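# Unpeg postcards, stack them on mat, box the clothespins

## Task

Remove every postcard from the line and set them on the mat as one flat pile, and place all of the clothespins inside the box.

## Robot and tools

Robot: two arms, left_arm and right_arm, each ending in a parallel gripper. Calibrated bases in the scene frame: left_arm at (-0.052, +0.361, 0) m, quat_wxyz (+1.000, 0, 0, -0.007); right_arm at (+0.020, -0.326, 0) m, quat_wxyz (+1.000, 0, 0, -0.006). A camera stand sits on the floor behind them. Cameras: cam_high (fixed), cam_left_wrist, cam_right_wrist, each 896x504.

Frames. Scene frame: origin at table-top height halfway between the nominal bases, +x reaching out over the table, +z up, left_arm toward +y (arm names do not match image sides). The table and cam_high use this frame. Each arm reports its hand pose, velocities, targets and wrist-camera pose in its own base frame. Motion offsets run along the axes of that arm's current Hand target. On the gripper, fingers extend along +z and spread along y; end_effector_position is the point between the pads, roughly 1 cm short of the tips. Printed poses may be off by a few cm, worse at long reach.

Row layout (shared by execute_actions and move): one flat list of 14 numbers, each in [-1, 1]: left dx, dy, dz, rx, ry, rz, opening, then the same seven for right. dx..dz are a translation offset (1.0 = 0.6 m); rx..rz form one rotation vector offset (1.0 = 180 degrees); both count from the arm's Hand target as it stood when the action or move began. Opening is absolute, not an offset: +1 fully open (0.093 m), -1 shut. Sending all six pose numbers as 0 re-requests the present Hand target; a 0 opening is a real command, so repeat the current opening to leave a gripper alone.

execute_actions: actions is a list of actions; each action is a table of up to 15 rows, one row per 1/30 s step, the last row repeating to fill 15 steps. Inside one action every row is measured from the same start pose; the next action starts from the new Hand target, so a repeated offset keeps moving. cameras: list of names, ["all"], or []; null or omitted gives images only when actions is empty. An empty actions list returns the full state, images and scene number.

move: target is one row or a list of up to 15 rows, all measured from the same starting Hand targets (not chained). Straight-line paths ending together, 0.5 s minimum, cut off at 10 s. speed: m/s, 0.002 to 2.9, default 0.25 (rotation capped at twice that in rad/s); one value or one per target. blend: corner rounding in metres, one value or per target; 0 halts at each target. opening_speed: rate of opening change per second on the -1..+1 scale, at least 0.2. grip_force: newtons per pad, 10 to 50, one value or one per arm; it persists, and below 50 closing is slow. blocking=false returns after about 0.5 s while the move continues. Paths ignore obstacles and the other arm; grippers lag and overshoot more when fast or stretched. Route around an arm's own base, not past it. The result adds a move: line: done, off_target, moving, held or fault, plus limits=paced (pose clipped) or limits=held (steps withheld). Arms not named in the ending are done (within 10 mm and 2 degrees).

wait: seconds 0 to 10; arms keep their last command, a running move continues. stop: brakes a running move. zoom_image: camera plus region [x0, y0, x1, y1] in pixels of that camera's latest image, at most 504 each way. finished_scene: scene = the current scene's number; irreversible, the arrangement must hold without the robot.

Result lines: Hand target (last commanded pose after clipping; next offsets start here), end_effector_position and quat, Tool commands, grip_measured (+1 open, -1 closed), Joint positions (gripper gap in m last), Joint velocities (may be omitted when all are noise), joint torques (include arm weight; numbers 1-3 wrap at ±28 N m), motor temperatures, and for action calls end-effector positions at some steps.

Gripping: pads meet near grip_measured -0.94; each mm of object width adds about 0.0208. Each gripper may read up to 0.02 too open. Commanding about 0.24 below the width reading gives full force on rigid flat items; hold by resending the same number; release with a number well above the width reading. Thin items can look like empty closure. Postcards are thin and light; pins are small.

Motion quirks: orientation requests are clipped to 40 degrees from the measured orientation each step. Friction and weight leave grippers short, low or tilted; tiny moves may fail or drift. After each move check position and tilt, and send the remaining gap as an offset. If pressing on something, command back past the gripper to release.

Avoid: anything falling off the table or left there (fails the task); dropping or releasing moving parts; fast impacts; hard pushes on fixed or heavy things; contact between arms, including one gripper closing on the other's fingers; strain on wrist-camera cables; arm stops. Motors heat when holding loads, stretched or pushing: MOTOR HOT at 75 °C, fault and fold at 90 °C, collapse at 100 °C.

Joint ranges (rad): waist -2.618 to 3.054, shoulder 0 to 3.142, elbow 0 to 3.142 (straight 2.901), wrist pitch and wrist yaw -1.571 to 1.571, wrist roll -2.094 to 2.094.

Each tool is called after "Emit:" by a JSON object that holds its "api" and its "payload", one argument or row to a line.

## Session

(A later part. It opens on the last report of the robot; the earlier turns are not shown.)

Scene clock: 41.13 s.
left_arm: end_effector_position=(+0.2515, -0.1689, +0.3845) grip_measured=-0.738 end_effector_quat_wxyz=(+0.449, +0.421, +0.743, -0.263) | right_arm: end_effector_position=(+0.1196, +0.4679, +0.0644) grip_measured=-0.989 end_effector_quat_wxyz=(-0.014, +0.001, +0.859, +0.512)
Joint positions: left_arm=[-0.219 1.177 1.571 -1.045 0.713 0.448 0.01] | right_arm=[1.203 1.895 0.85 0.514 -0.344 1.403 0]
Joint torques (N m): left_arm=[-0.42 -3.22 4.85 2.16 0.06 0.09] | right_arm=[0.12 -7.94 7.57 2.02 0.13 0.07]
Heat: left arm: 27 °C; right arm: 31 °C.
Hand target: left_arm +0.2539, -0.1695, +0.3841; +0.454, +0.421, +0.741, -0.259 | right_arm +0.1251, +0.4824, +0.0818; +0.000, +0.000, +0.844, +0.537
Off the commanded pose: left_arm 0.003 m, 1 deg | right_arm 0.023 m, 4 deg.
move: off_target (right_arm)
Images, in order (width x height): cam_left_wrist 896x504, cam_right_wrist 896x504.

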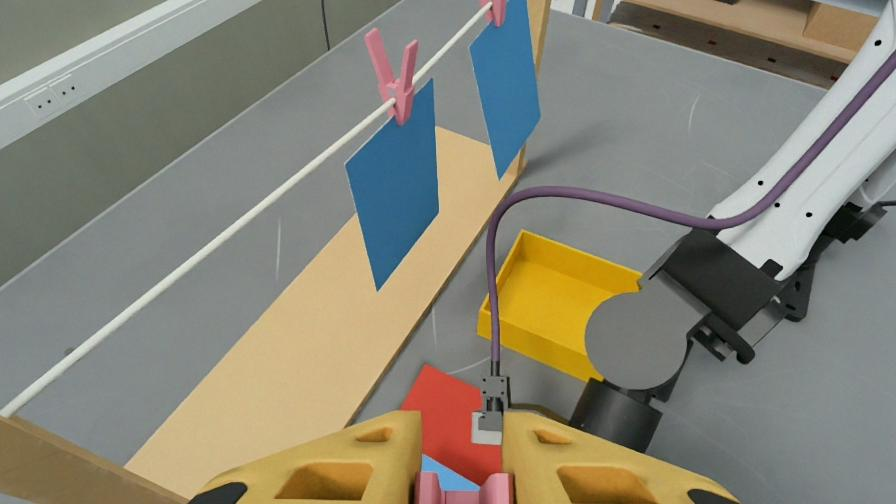

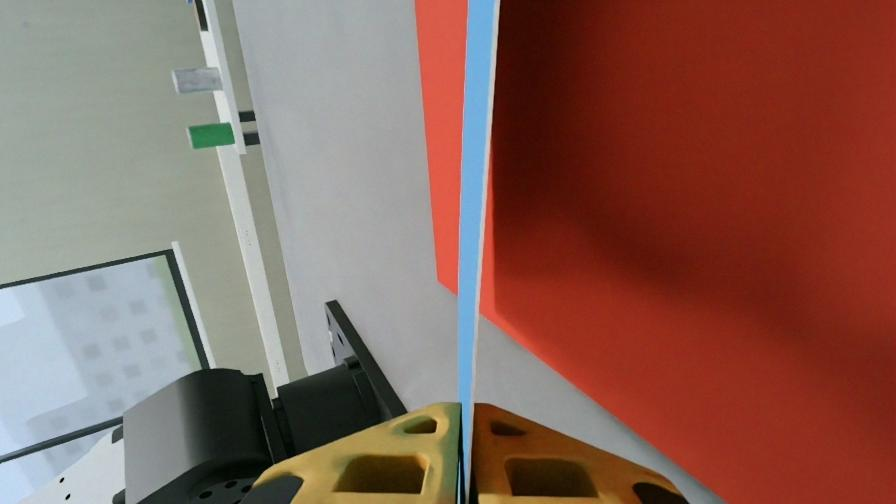

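Emit:
{"api": "move", "payload": {
  "target": [
    [0,0,0,0,0,0,-1,0,-0.0457,0.036,0,0,0,-1],
    [0,0,0,0,0,0,-1,0,-0.0457,0.036,0,0,0,-0.45],
    [0,0,0,0,0,0,-1,0,-0.0457,-0.064,0,0,0,-0.45],
    [0,0,0,0,0,0,-1,0,0.1355,-0.1487,0,0,0,-0.45],
    [0,0,0,0,0,0,-1,-0.2543,0.2622,-0.7707,0.1823,-0.1437,-0.3657,-0.45]
  ],
  "speed": [0.08,0.1,0.09,0.25,0.35],
  "opening_speed": 0.8,
  "blend": [0,0,0.005,0.05,0],
  "cameras": ["all"]
}}

Scene clock: 47.80 s.
left_arm: end_effector_position=(+0.2515, -0.1689, +0.3845) grip_measured=-0.738 end_effector_quat_wxyz=(+0.449, +0.421, +0.743, -0.263) | right_arm: end_effector_position=(+0.2773, +0.1296, +0.4077) grip_measured=-0.451 end_effector_quat_wxyz=(+0.445, -0.328, +0.810, +0.194)
Joint positions: left_arm=[-0.219 1.177 1.571 -1.045 0.713 0.448 0.01] | right_arm=[0.153 1.267 1.803 -1.197 -0.534 -0.35 0.024]
Joint torques (N m): left_arm=[-0.42 -3.22 4.83 2.16 0.06 0.08] | right_arm=[-0.83 -2.47 7.57 1.65 -0.31 -0.17]
Heat: left arm: 26 °C; right arm: 30 °C.
Hand target: left_arm +0.2539, -0.1695, +0.3841; +0.454, +0.421, +0.741, -0.259 | right_arm +0.2775, +0.1303, +0.4203; +0.461, -0.336, +0.798, +0.194
Off the commanded pose: left_arm 0.003 m, 1 deg | right_arm 0.013 m, 3 deg.
move: off_target (right_arm)

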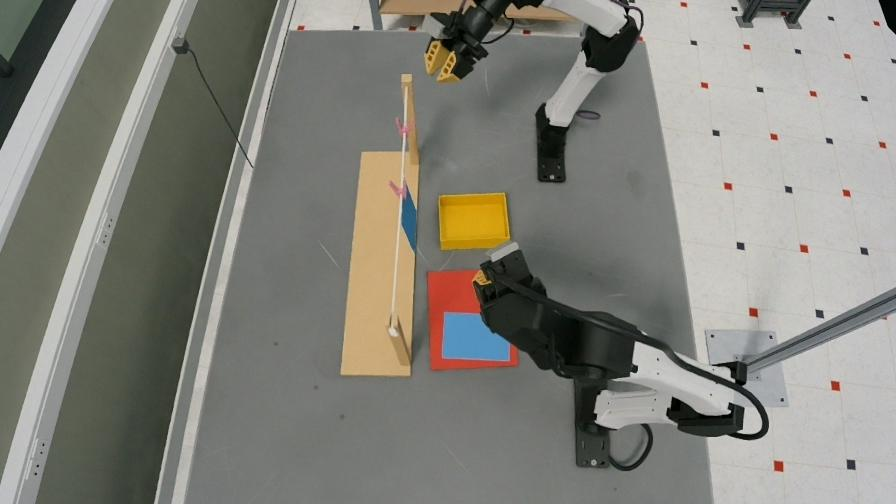

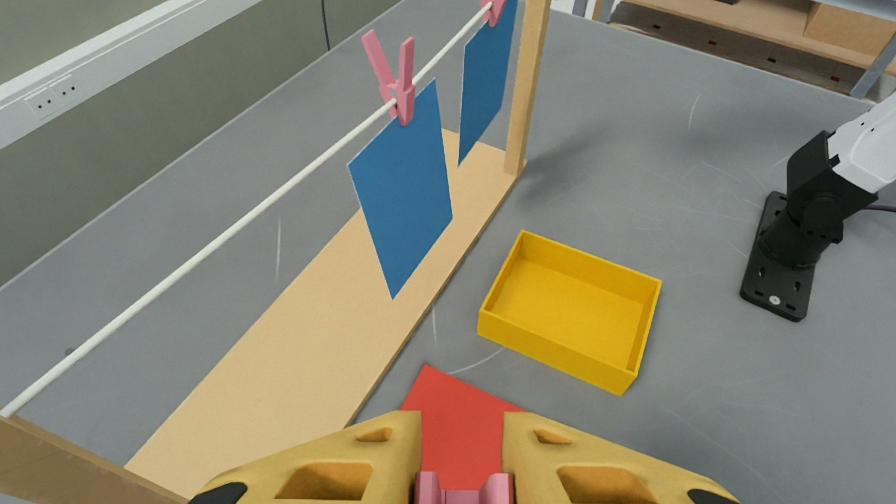

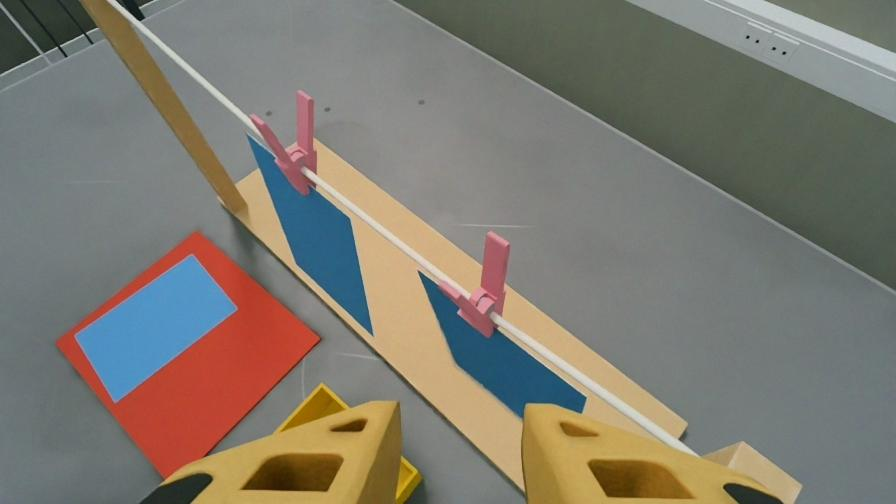

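Emit:
{"api": "move", "payload": {
  "target": [
    [0.1295,-0.2262,0.5138,0,0.128,0,-1,0,0,0,0,0,0,1],
    [0.2547,-0.243,0.6165,0,0.128,0,-1,0,0,0,0,0,0,1],
    [0.2547,-0.243,0.6165,0,0.128,0,0,0,0,0,0,0,0,1],
    [0.1295,-0.2262,0.5138,0,0.128,0,0,0,0,0,0,0,0,1],
    [0.2032,-0.0028,0.2765,0.025,-0.15,0.0126,1,0,0,0,0,0,0,1]
  ],
  "speed": [0.35,0.15,0.2,0.2,0.35],
  "blend": [0.02,0,0,0.03,0],
  "cameras": ["all"]
}}

Scene clock: 57.30 s.
left_arm: end_effector_position=(+0.3013, -0.2508, +0.2042) grip_measured=+1.000 end_effector_quat_wxyz=(+0.604, +0.379, +0.597, -0.367) | right_arm: end_effector_position=(+0.2772, +0.1296, +0.4076) grip_measured=+1.000 end_effector_quat_wxyz=(+0.445, -0.328, +0.810, +0.194)
Joint positions: left_arm=[-0.415 1.451 0.465 0.983 0.698 0.021 0.093] | right_arm=[0.153 1.267 1.803 -1.198 -0.534 -0.351 0.093]
Joint torques (N m): left_arm=[0.36 -4.18 4.79 2.39 -0.02 0.11] | right_arm=[-0.72 -2.62 7.69 1.61 -0.3 -0.18]
Heat: left arm: 26 °C; right arm: 28 °C.
Hand target: left_arm +0.2995, -0.2501, +0.2003; +0.603, +0.380, +0.596, -0.370 | right_arm +0.2775, +0.1303, +0.4203; +0.461, -0.336, +0.798, +0.194
Off the commanded pose: left_arm 0.004 m, 0 deg | right_arm 0.013 m, 3 deg.
move: off_target (right_arm); blend cut to 0 m at target 1

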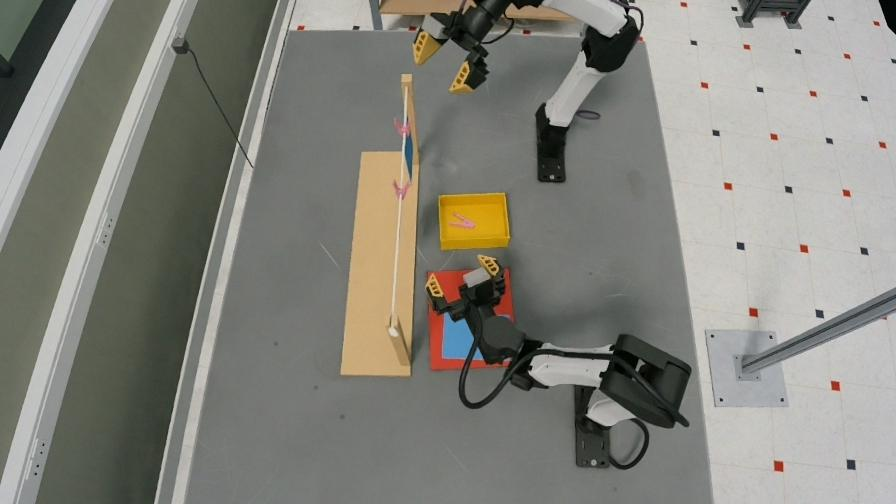

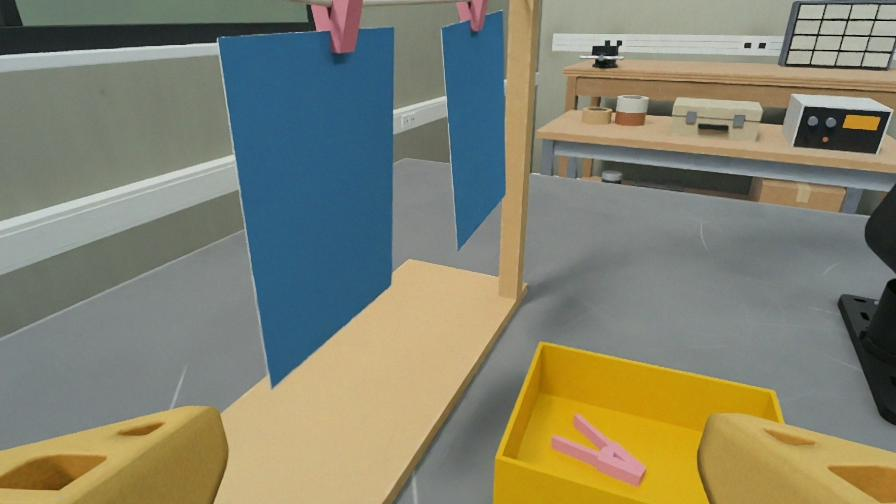

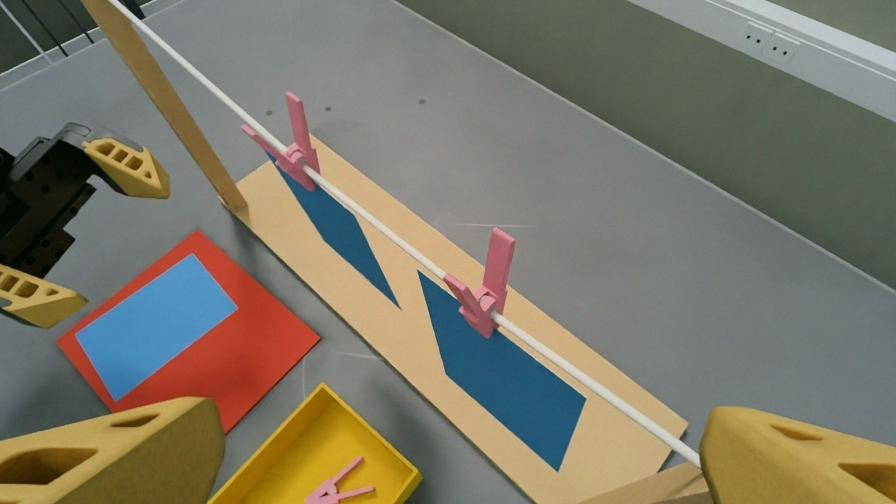

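Emit:
{"api": "move", "payload": {
  "target": [
    [0.075,0.0898,0.0908,0.0389,0,0,1,-0.0498,0.0348,0.1203,-0.2169,0,-0.1248,1],
    [0.0667,0.0978,0.2212,0.0833,0,0,1,-0.0498,0.0348,0.1203,-0.2169,0,-0.1248,1]
  ],
  "speed": [0.25,0.15],
  "blend": [0.01,0],
  "cameras": ["cam_left_wrist","cam_right_wrist"]
}}

Scene clock: 61.23 s.
left_arm: end_effector_position=(+0.4080, -0.3389, +0.1620) grip_measured=+1.000 end_effector_quat_wxyz=(+0.553, +0.451, +0.545, -0.440) | right_arm: end_effector_position=(+0.3196, +0.1970, +0.3992) grip_measured=+1.000 end_effector_quat_wxyz=(+0.394, -0.571, +0.634, +0.342)
Joint positions: left_arm=[-0.436 2.119 1.105 1.011 0.927 0.021 0.093] | right_arm=[0.159 1.819 2.326 -1.581 -1.026 -1.025 0.093]
Joint torques (N m): left_arm=[-0.25 -8.88 8.46 1.77 0.03 0.14] | right_arm=[0.28 -6.79 6.83 0.92 -0.67 -0.21]
Heat: left arm: 26 °C; right arm: 27 °C.
Hand target: left_arm +0.4110, -0.3435, +0.1614; +0.548, +0.456, +0.543, -0.444 | right_arm +0.3167, +0.2003, +0.4102; +0.351, -0.616, +0.609, +0.356
Off the commanded pose: left_arm 0.006 m, 1 deg | right_arm 0.012 m, 8 deg.
joint read past its limit (right arm) — joint 4 (wrist pitch), lower limit.
joint sent to its limit (right arm) — joint 4 (wrist pitch), lower limit. The joint targets are off in orientation, not in position.
move: off_target (right_arm)
Images, in order (width x height): cam_left_wrist 896x504, cam_right_wrist 896x504.

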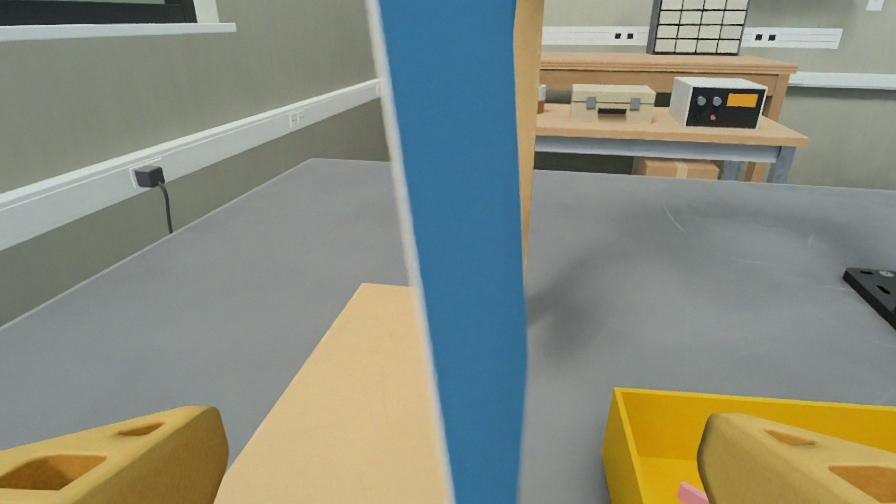

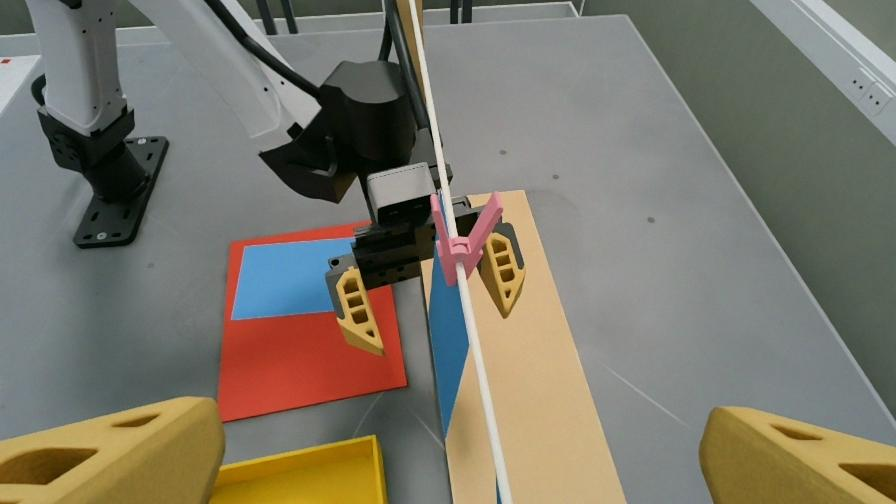

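Emit:
{"api": "move", "payload": {
  "target": [
    [0,0,0,0,0,0,-1,0,0,0,0,0,0,1],
    [0,0,0,0,0,0,-1,-0.007,-0.0325,0.1785,0,0,0,1]
  ],
  "speed": 0.18,
  "opening_speed": 1.5,
  "cameras": ["cam_left_wrist","cam_right_wrist"]
}}

Scene clock: 64.60 s.
left_arm: end_effector_position=(+0.4079, -0.3389, +0.1618) grip_measured=-0.970 end_effector_quat_wxyz=(+0.552, +0.451, +0.546, -0.440) | right_arm: end_effector_position=(+0.3327, +0.2943, +0.3452) grip_measured=+1.000 end_effector_quat_wxyz=(-0.328, +0.613, -0.620, -0.363)
Joint positions: left_arm=[-0.436 2.119 1.105 1.01 0.928 0.021 0] | right_arm=[0.418 1.974 2.323 -1.382 -0.919 -0.871 0.093]
Joint torques (N m): left_arm=[-0.2 -8.87 8.46 1.75 0.02 0.14] | right_arm=[-0.53 -9.48 7.75 1.24 -0.42 0.01]
Heat: left arm: 27 °C; right arm: 27 °C.
Hand target: left_arm +0.4110, -0.3434, +0.1614; +0.548, +0.456, +0.543, -0.444 | right_arm +0.3350, +0.2953, +0.3603; -0.351, +0.616, -0.609, -0.356
Off the commanded pose: left_arm 0.005 m, 1 deg | right_arm 0.015 m, 3 deg.
move: off_target (right_arm)
Images, in order (width x height): cam_left_wrist 896x504, cam_right_wrist 896x504.

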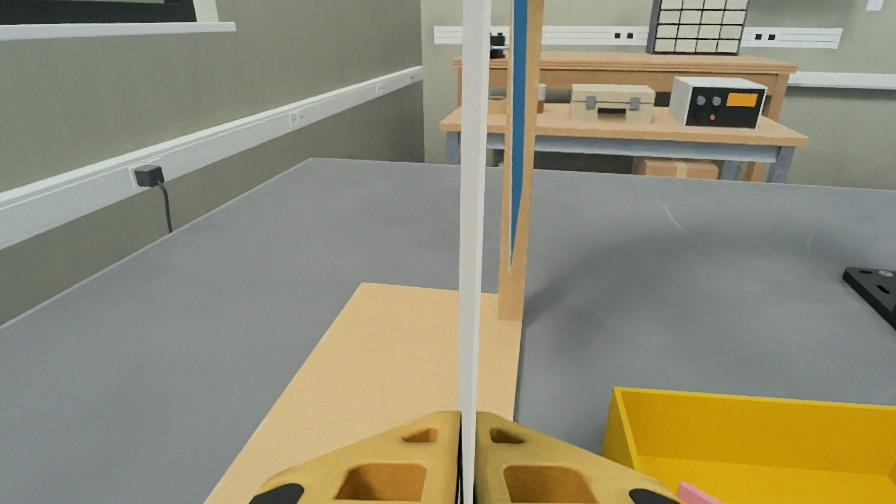

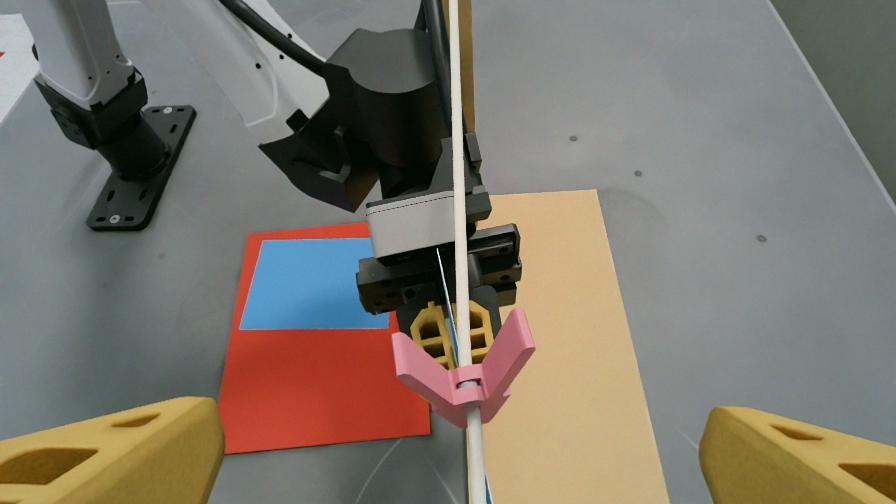

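Emit:
{"api": "move", "payload": {
  "target": [
    [0,0,0,0,0,0,-1,0.009,-0.0053,0.0378,0,0,0,1],
    [0,0,0,0,0,0,-1,0.009,-0.0053,0.0378,0,0,0,-0.7],
    [0,0,0,0,0,0,-1,0.009,-0.0053,0.0378,0,0,0,-1],
    [0,0,0,0,0,0,-1,-0.013,0.001,-0.0942,0,0,0,-1]
  ],
  "speed": [0.12,0.12,0.12,0.12],
  "opening_speed": 1.5,
  "cameras": ["cam_left_wrist","cam_right_wrist"]
}}

Scene clock: 70.80 s.
left_arm: end_effector_position=(+0.4079, -0.3389, +0.1615) grip_measured=-0.970 end_effector_quat_wxyz=(+0.551, +0.451, +0.546, -0.441) | right_arm: end_effector_position=(+0.3391, +0.2498, +0.3832) grip_measured=-0.878 end_effector_quat_wxyz=(-0.360, +0.594, -0.628, -0.352)
Joint positions: left_arm=[-0.436 2.119 1.105 1.008 0.928 0.021 0] | right_arm=[0.301 2.012 2.554 -1.582 -0.961 -0.933 0.003]
Joint torques (N m): left_arm=[-0.21 -8.9 8.47 1.78 0.02 0.15] | right_arm=[-0.43 -9.33 6.04 1.02 -0.66 -0.21]
Heat: left arm: 27 °C; right arm: 27 °C.
Hand target: left_arm +0.4110, -0.3435, +0.1614; +0.548, +0.456, +0.543, -0.444 | right_arm +0.3351, +0.2503, +0.3953; -0.352, +0.616, -0.609, -0.356
Off the commanded pose: left_arm 0.006 m, 1 deg | right_arm 0.013 m, 4 deg.
joint sent to its limit (right arm) — joint 4 (wrist pitch), lower limit. The joint targets are off in orientation, not in position.
move: off_target (right_arm)
Images, in order (width x height): cam_left_wrist 896x504, cam_right_wrist 896x504.

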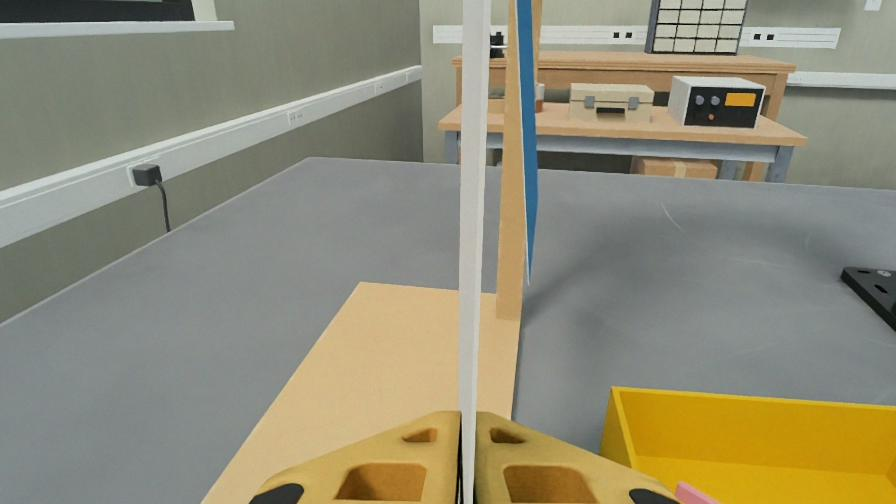

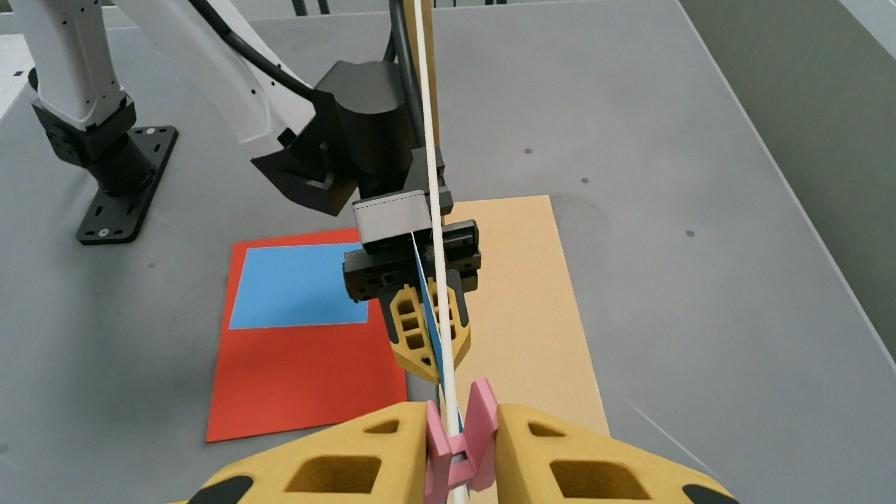

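Emit:
{"api": "move", "payload": {
  "target": [0,0,0,0,0,0,-1,0.0193,0.126,-0.0833,0.2165,0,0.125,-1],
  "speed": 0.25,
  "cameras": ["all"]
}}

Scene clock: 74.00 s.
left_arm: end_effector_position=(+0.4079, -0.3389, +0.1615) grip_measured=-0.970 end_effector_quat_wxyz=(+0.551, +0.451, +0.546, -0.441) | right_arm: end_effector_position=(+0.2597, +0.1995, +0.4044) grip_measured=-0.876 end_effector_quat_wxyz=(+0.448, -0.342, +0.804, +0.192)
Joint positions: left_arm=[-0.436 2.119 1.105 1.008 0.928 0.021 0] | right_arm=[0.539 1.252 1.744 -1.062 -0.228 -0.142 0.003]
Joint torques (N m): left_arm=[-0.21 -8.88 8.46 1.77 0.02 0.15] | right_arm=[0.05 -4.29 4.19 1.98 0.07 0.13]
Heat: left arm: 27 °C; right arm: 27 °C.
Hand target: left_arm +0.4110, -0.3435, +0.1614; +0.548, +0.456, +0.543, -0.444 | right_arm +0.2600, +0.2003, +0.4102; +0.461, -0.336, +0.798, +0.194
Off the commanded pose: left_arm 0.006 m, 1 deg | right_arm 0.006 m, 2 deg.
move: done

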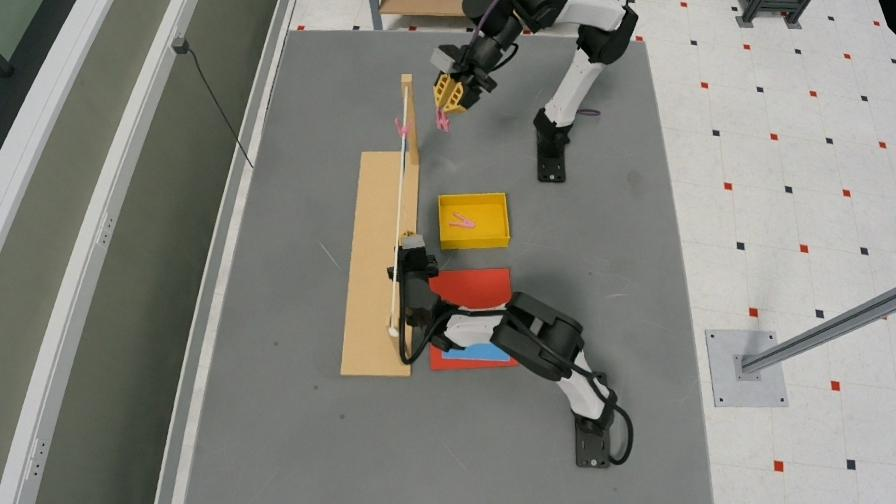

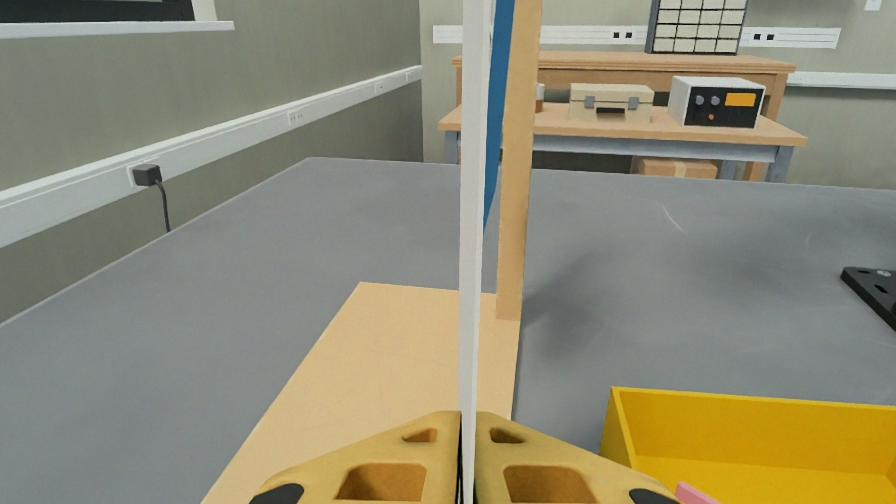

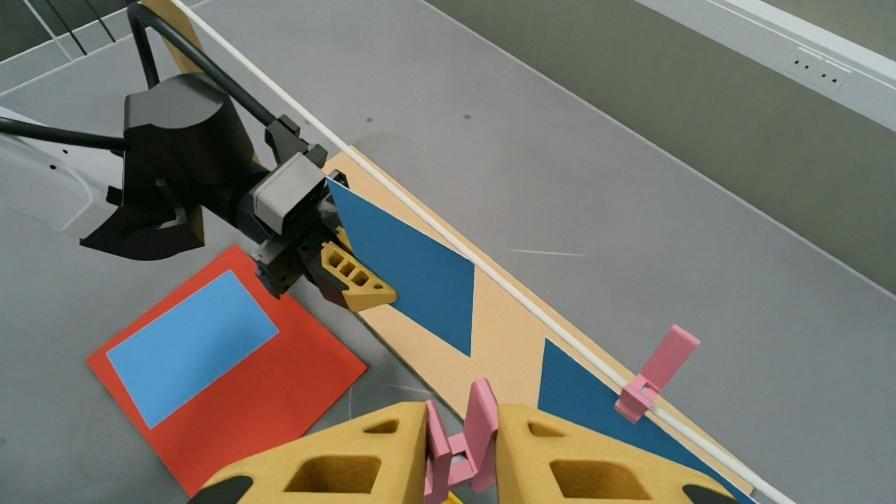

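Emit:
{"api": "move", "payload": {
  "target": [
    [0.0483,-0.0982,-0.019,0,0,0,-1,0,0,0,0,0,0,-1],
    [-0.009,-0.2473,-0.2662,-0.0986,0.0912,-0.5003,-1,0.3172,0.1123,0.1505,-0.144,0.1,-0.083,-1]
  ],
  "speed": [0.15,0.4],
  "blend": [0.02,0],
  "cameras": ["all"]
}}

Scene clock: 81.67 s.
left_arm: end_effector_position=(+0.2295, -0.2133, +0.1491) grip_measured=-0.970 end_effector_quat_wxyz=(+0.045, -0.101, +0.830, -0.547) | right_arm: end_effector_position=(+0.2002, +0.2300, +0.1989) grip_measured=-0.876 end_effector_quat_wxyz=(+0.258, -0.547, +0.758, +0.244)
Joint positions: left_arm=[-0.302 1.172 0.56 -0.117 0.933 -0.989 0] | right_arm=[0.59 1.206 1.075 -0.882 -0.492 -0.516 0.003]
Joint torques (N m): left_arm=[0.57 -4.3 9.8 1.63 0.33 0.26] | right_arm=[0.25 -3.4 5.03 1.46 -0.41 -0.22]
Heat: left arm: 27 °C; right arm: 26 °C.
Hand target: left_arm +0.2349, -0.2149, +0.1649; +0.058, -0.087, +0.824, -0.557 | right_arm +0.1999, +0.2353, +0.2004; +0.266, -0.556, +0.746, +0.252
Off the commanded pose: left_arm 0.017 m, 3 deg | right_arm 0.005 m, 2 deg.
move: off_target (left_arm)

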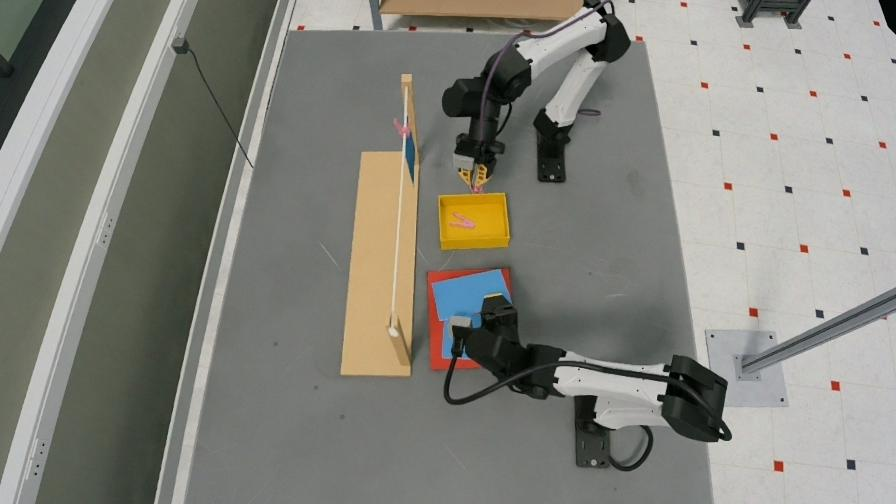

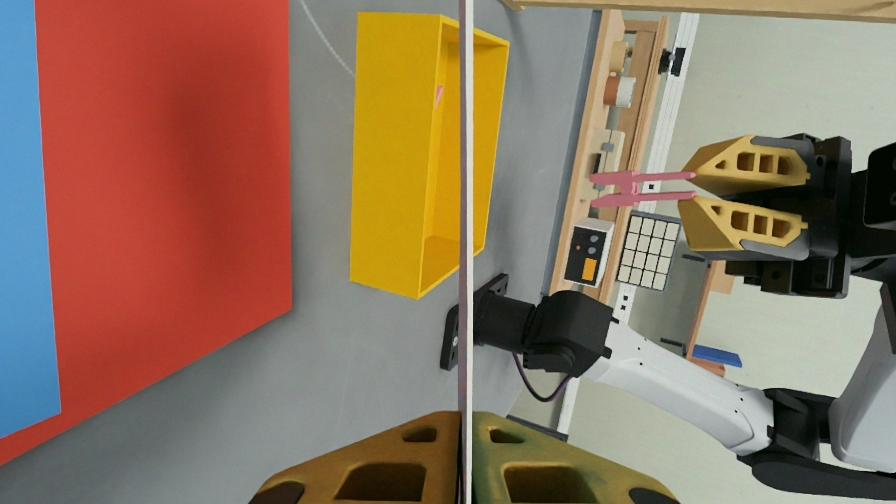

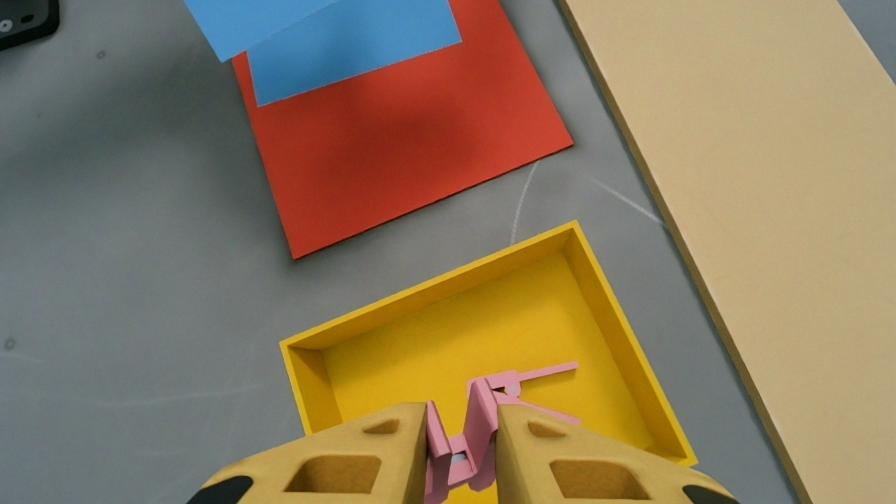

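Emit:
{"api": "move", "payload": {
  "target": [
    [-0.0091,0.172,0.0147,0,0,0,-1,0.1425,-0.0318,0.1722,0,0,0,-1],
    [-0.0091,0.172,0.0147,0,0,0,-1,0.1425,-0.0318,0.1722,0,0,0,0]
  ],
  "speed": [0.15,0.1],
  "cameras": ["all"]
}}

Scene clock: 84.90 s.
left_arm: end_effector_position=(+0.2357, -0.1845, +0.0680) grip_measured=-0.970 end_effector_quat_wxyz=(+0.057, -0.092, +0.827, -0.552) | right_arm: end_effector_position=(+0.2094, +0.2403, +0.0679) grip_measured=-0.001 end_effector_quat_wxyz=(+0.262, -0.553, +0.750, +0.253)
Joint positions: left_arm=[-0.159 1.448 0.371 0.224 1.037 -0.802 0] | right_arm=[0.59 1.367 0.641 -0.279 -0.515 -0.528 0.045]
Joint torques (N m): left_arm=[0.55 -3.47 4.07 1.85 0.4 0.26] | right_arm=[-0.38 -4.01 4.12 1.4 -0.26 -0.11]
Heat: left arm: 27 °C; right arm: 26 °C.
Hand target: left_arm +0.2339, -0.1840, +0.0659; +0.058, -0.087, +0.824, -0.557 | right_arm +0.2099, +0.2404, +0.0653; +0.266, -0.556, +0.746, +0.252
Off the commanded pose: left_arm 0.003 m, 1 deg | right_arm 0.003 m, 1 deg.
move: done

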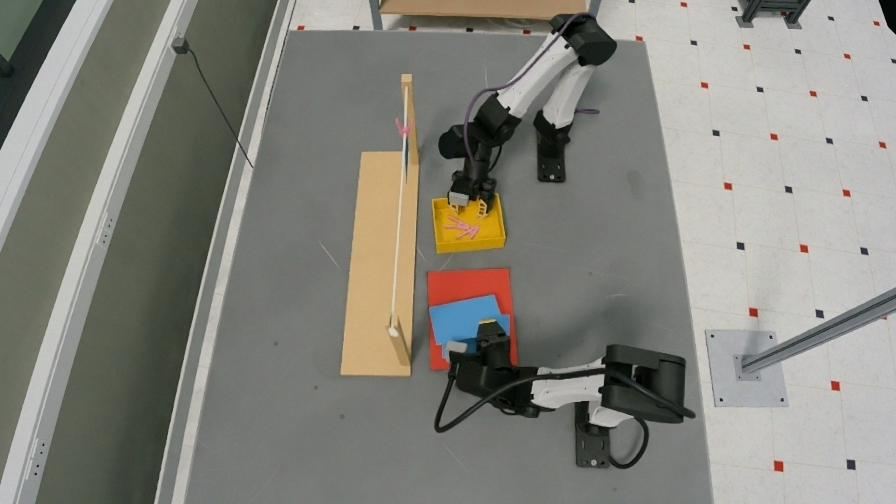

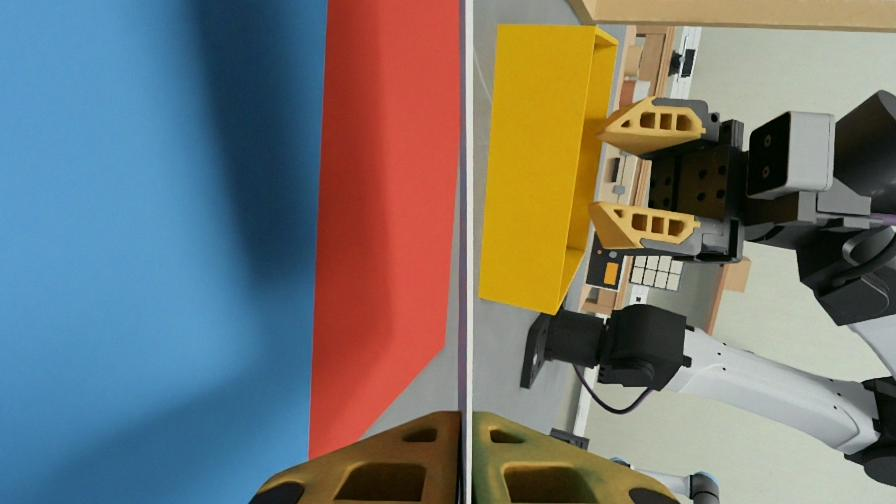

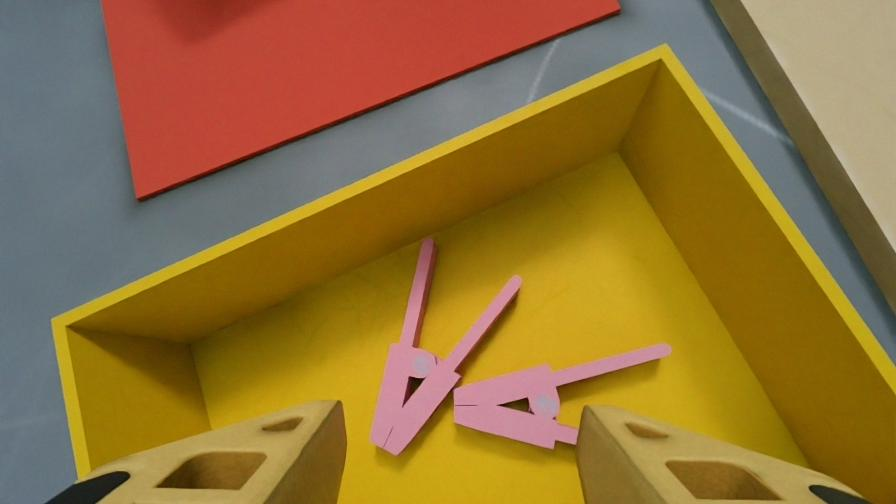

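Emit:
{"api": "move", "payload": {
  "target": [
    [0.0252,0.0548,0.02,0,0,0,-1,-0.1523,0.018,-0.1645,0,0,0,0],
    [0.0252,0.0548,0.02,0,0,0,-0.45,-0.1523,0.018,-0.1645,0,0,0,0],
    [0.0252,0.0548,-0.0717,0,-0.0618,-0.025,-0.45,-0.1523,0.018,-0.1645,0,0,0,0],
    [-0.0157,-0.1502,-0.1398,0,-0.0618,-0.025,-0.45,-0.2425,-0.139,-0.6448,0.1447,-0.0837,0.0891,1]
  ],
  "speed": [0.12,0.1,0.09,0.35],
  "opening_speed": 0.9,
  "blend": [0,0,0.005,0],
  "cameras": ["all"]
}}

Scene clock: 93.57 s.
left_arm: end_effector_position=(+0.2284, -0.1390, +0.1714) grip_measured=-0.453 end_effector_quat_wxyz=(+0.104, -0.180, +0.809, -0.550) | right_arm: end_effector_position=(+0.2812, +0.0589, +0.4309) grip_measured=+1.000 end_effector_quat_wxyz=(+0.436, -0.322, +0.821, +0.182)
Joint positions: left_arm=[0.027 0.955 0.555 -0.426 1.038 -0.851 0.023] | right_arm=[-0.211 1.458 2.167 -1.583 -0.763 -0.669 0.093]
Joint torques (N m): left_arm=[-0.27 -1.59 9.91 1.46 0.18 0.25] | right_arm=[-0.49 -3.34 5.94 1.33 -0.52 -0.15]
Heat: left arm: 27 °C; right arm: 25 °C.
Hand target: left_arm +0.2340, -0.1389, +0.1808; +0.116, -0.172, +0.811, -0.547 | right_arm +0.2799, +0.0604, +0.4401; +0.441, -0.336, +0.812, +0.183
Off the commanded pose: left_arm 0.011 m, 2 deg | right_arm 0.009 m, 2 deg.
joint read past its limit (right arm) — joint 4 (wrist pitch), lower limit.
joint sent to its limit (right arm) — joint 4 (wrist pitch), lower limit. The joint targets still meet the commanded pose.
move: off_target (left_arm)

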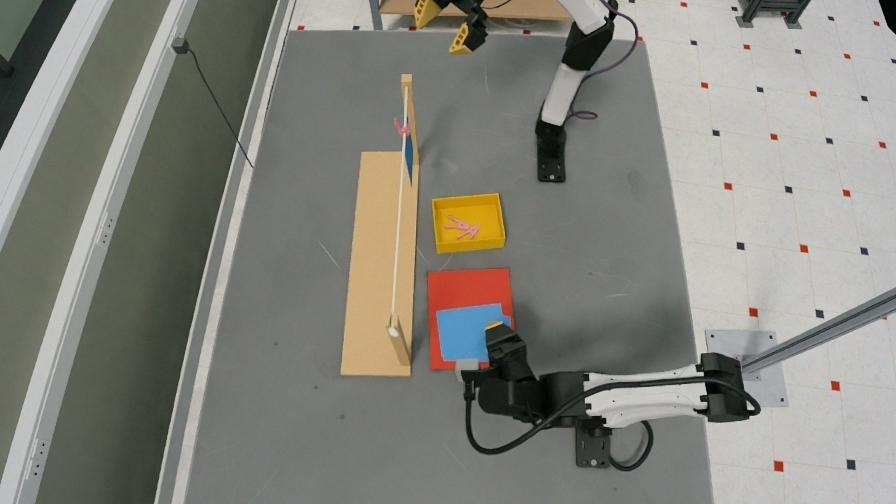

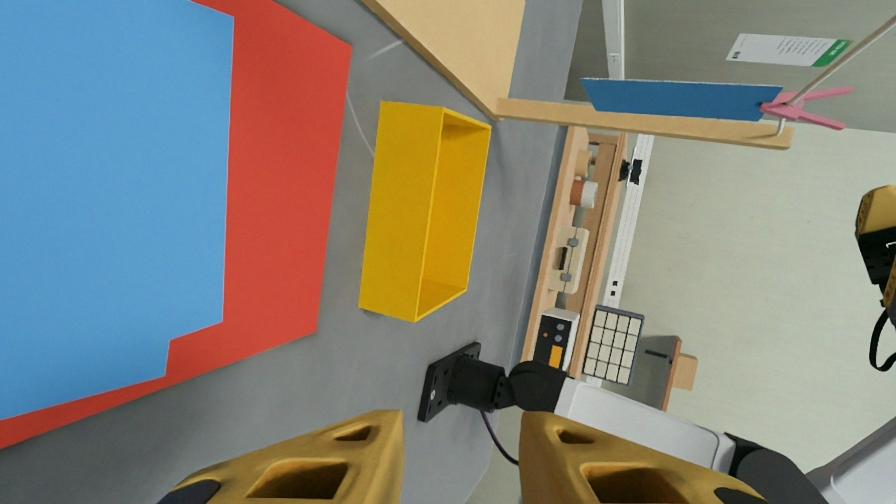

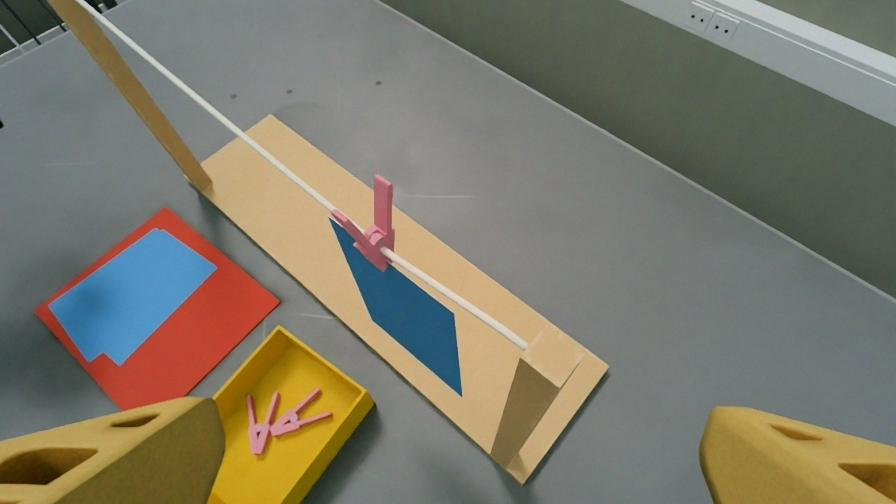

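Emit:
{"api": "move", "payload": {
  "target": [0.0305,-0.1953,0.42,0.113,-0.0789,0.4972,1,-0.0507,-0.0055,0.1263,-0.1722,0,-0.1119,1],
  "speed": 0.4,
  "cameras": ["cam_left_wrist","cam_right_wrist"]
}}

Scene clock: 97.27 s.
left_arm: end_effector_position=(+0.3250, -0.3941, +0.1836) grip_measured=+1.000 end_effector_quat_wxyz=(+0.561, +0.403, +0.597, -0.407) | right_arm: end_effector_position=(+0.3405, +0.1108, +0.4134) grip_measured=+1.000 end_effector_quat_wxyz=(+0.451, -0.498, +0.687, +0.277)
Joint positions: left_arm=[-0.723 1.872 0.88 0.949 0.498 -0.014 0.093] | right_arm=[-0.102 1.754 2.299 -1.585 -1.035 -1.049 0.093]
Joint torques (N m): left_arm=[-0.16 -7.46 8.72 2.49 -0.11 0.23] | right_arm=[0.25 -6.24 6.91 1.03 -0.69 -0.17]
Motor temperatures (°C): left_arm=[21 26 25 28 21 20 20] | right_arm=[19 25 25 25 21 21 19]
Heat: left arm: 28 °C; right arm: 25 °C.
Hand target: left_arm +0.3301, -0.3999, +0.1952; +0.579, +0.405, +0.580, -0.406 | right_arm +0.3388, +0.1147, +0.4244; +0.360, -0.576, +0.663, +0.313
Off the commanded pose: left_arm 0.014 m, 3 deg | right_arm 0.012 m, 15 deg.
joint read past its limit (right arm) — joint 4 (wrist pitch), lower limit.
joint sent to its limit (right arm) — joint 4 (wrist pitch), lower limit. The joint targets are off in orientation, not in position.
move: off_target (left_arm, right_arm)
Images, in order (width x height): cam_left_wrist 896x504, cam_right_wrist 896x504.

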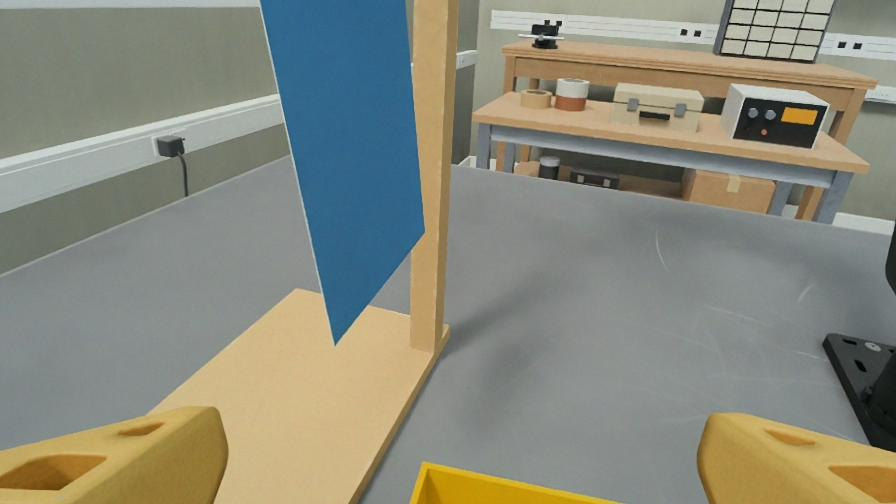

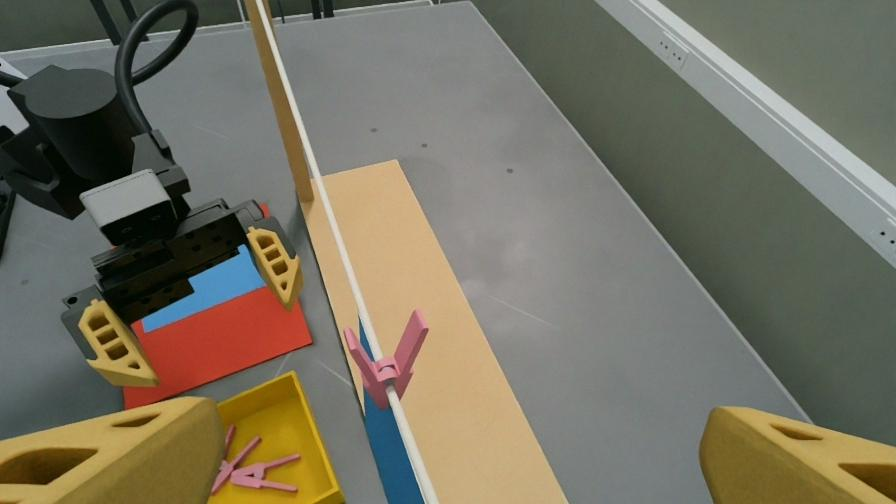

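Emit:
{"api": "move", "payload": {
  "target": [
    [0.0333,0.037,0.0933,0.0444,0,0,1,0,0,0,0,0,0,1],
    [0.0283,0.0558,0.1977,0.0889,0,0,1,0,0,0,0,0,0,1]
  ],
  "speed": [0.2,0.14],
  "blend": [0.01,0],
  "cameras": ["cam_left_wrist","cam_right_wrist"]
}}

Scene clock: 99.63 s.
left_arm: end_effector_position=(+0.4010, -0.4948, +0.1763) grip_measured=+1.000 end_effector_quat_wxyz=(+0.514, +0.476, +0.527, -0.482) | right_arm: end_effector_position=(+0.3405, +0.1108, +0.4134) grip_measured=+1.000 end_effector_quat_wxyz=(+0.451, -0.498, +0.687, +0.276)
Joint positions: left_arm=[-0.701 2.374 1.644 0.72 0.786 -0.011 0.093] | right_arm=[-0.102 1.754 2.299 -1.585 -1.035 -1.049 0.093]
Joint torques (N m): left_arm=[-0.21 -11.4 9.68 2 -0.02 0.21] | right_arm=[0.25 -6.22 6.67 1 -0.67 -0.25]
Heat: left arm: 28 °C; right arm: 25 °C.
Hand target: left_arm +0.4023, -0.4998, +0.1783; +0.517, +0.482, +0.517, -0.482 | right_arm +0.3388, +0.1147, +0.4244; +0.360, -0.576, +0.663, +0.313
Off the commanded pose: left_arm 0.006 m, 1 deg | right_arm 0.012 m, 15 deg.
joint read past its limit (right arm) — joint 4 (wrist pitch), lower limit.
joint sent to its limit (right arm) — joint 4 (wrist pitch), lower limit. The joint targets are off in orientation, not in position.
move: off_target (right_arm)
Images, in order (width x height): cam_left_wrist 896x504, cam_right_wrist 896x504.

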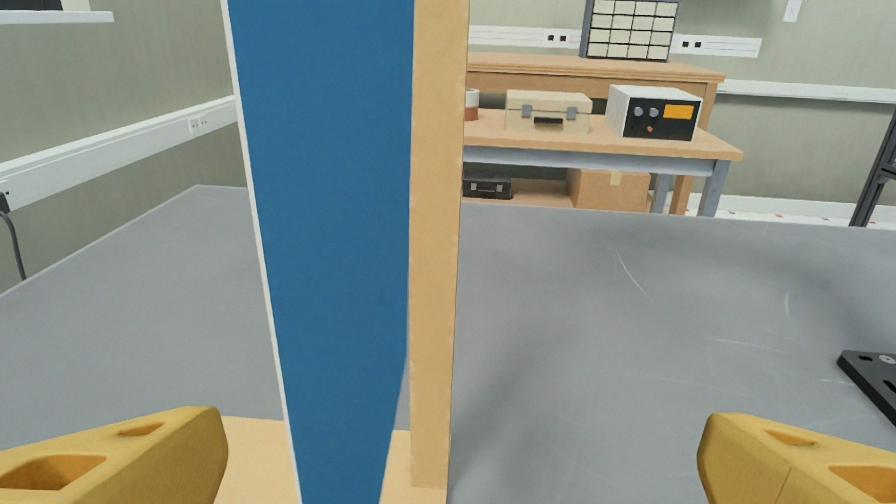

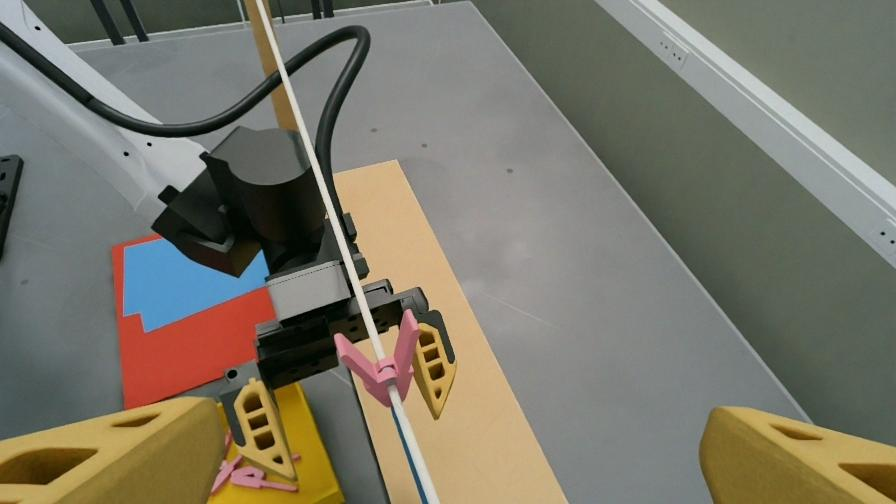

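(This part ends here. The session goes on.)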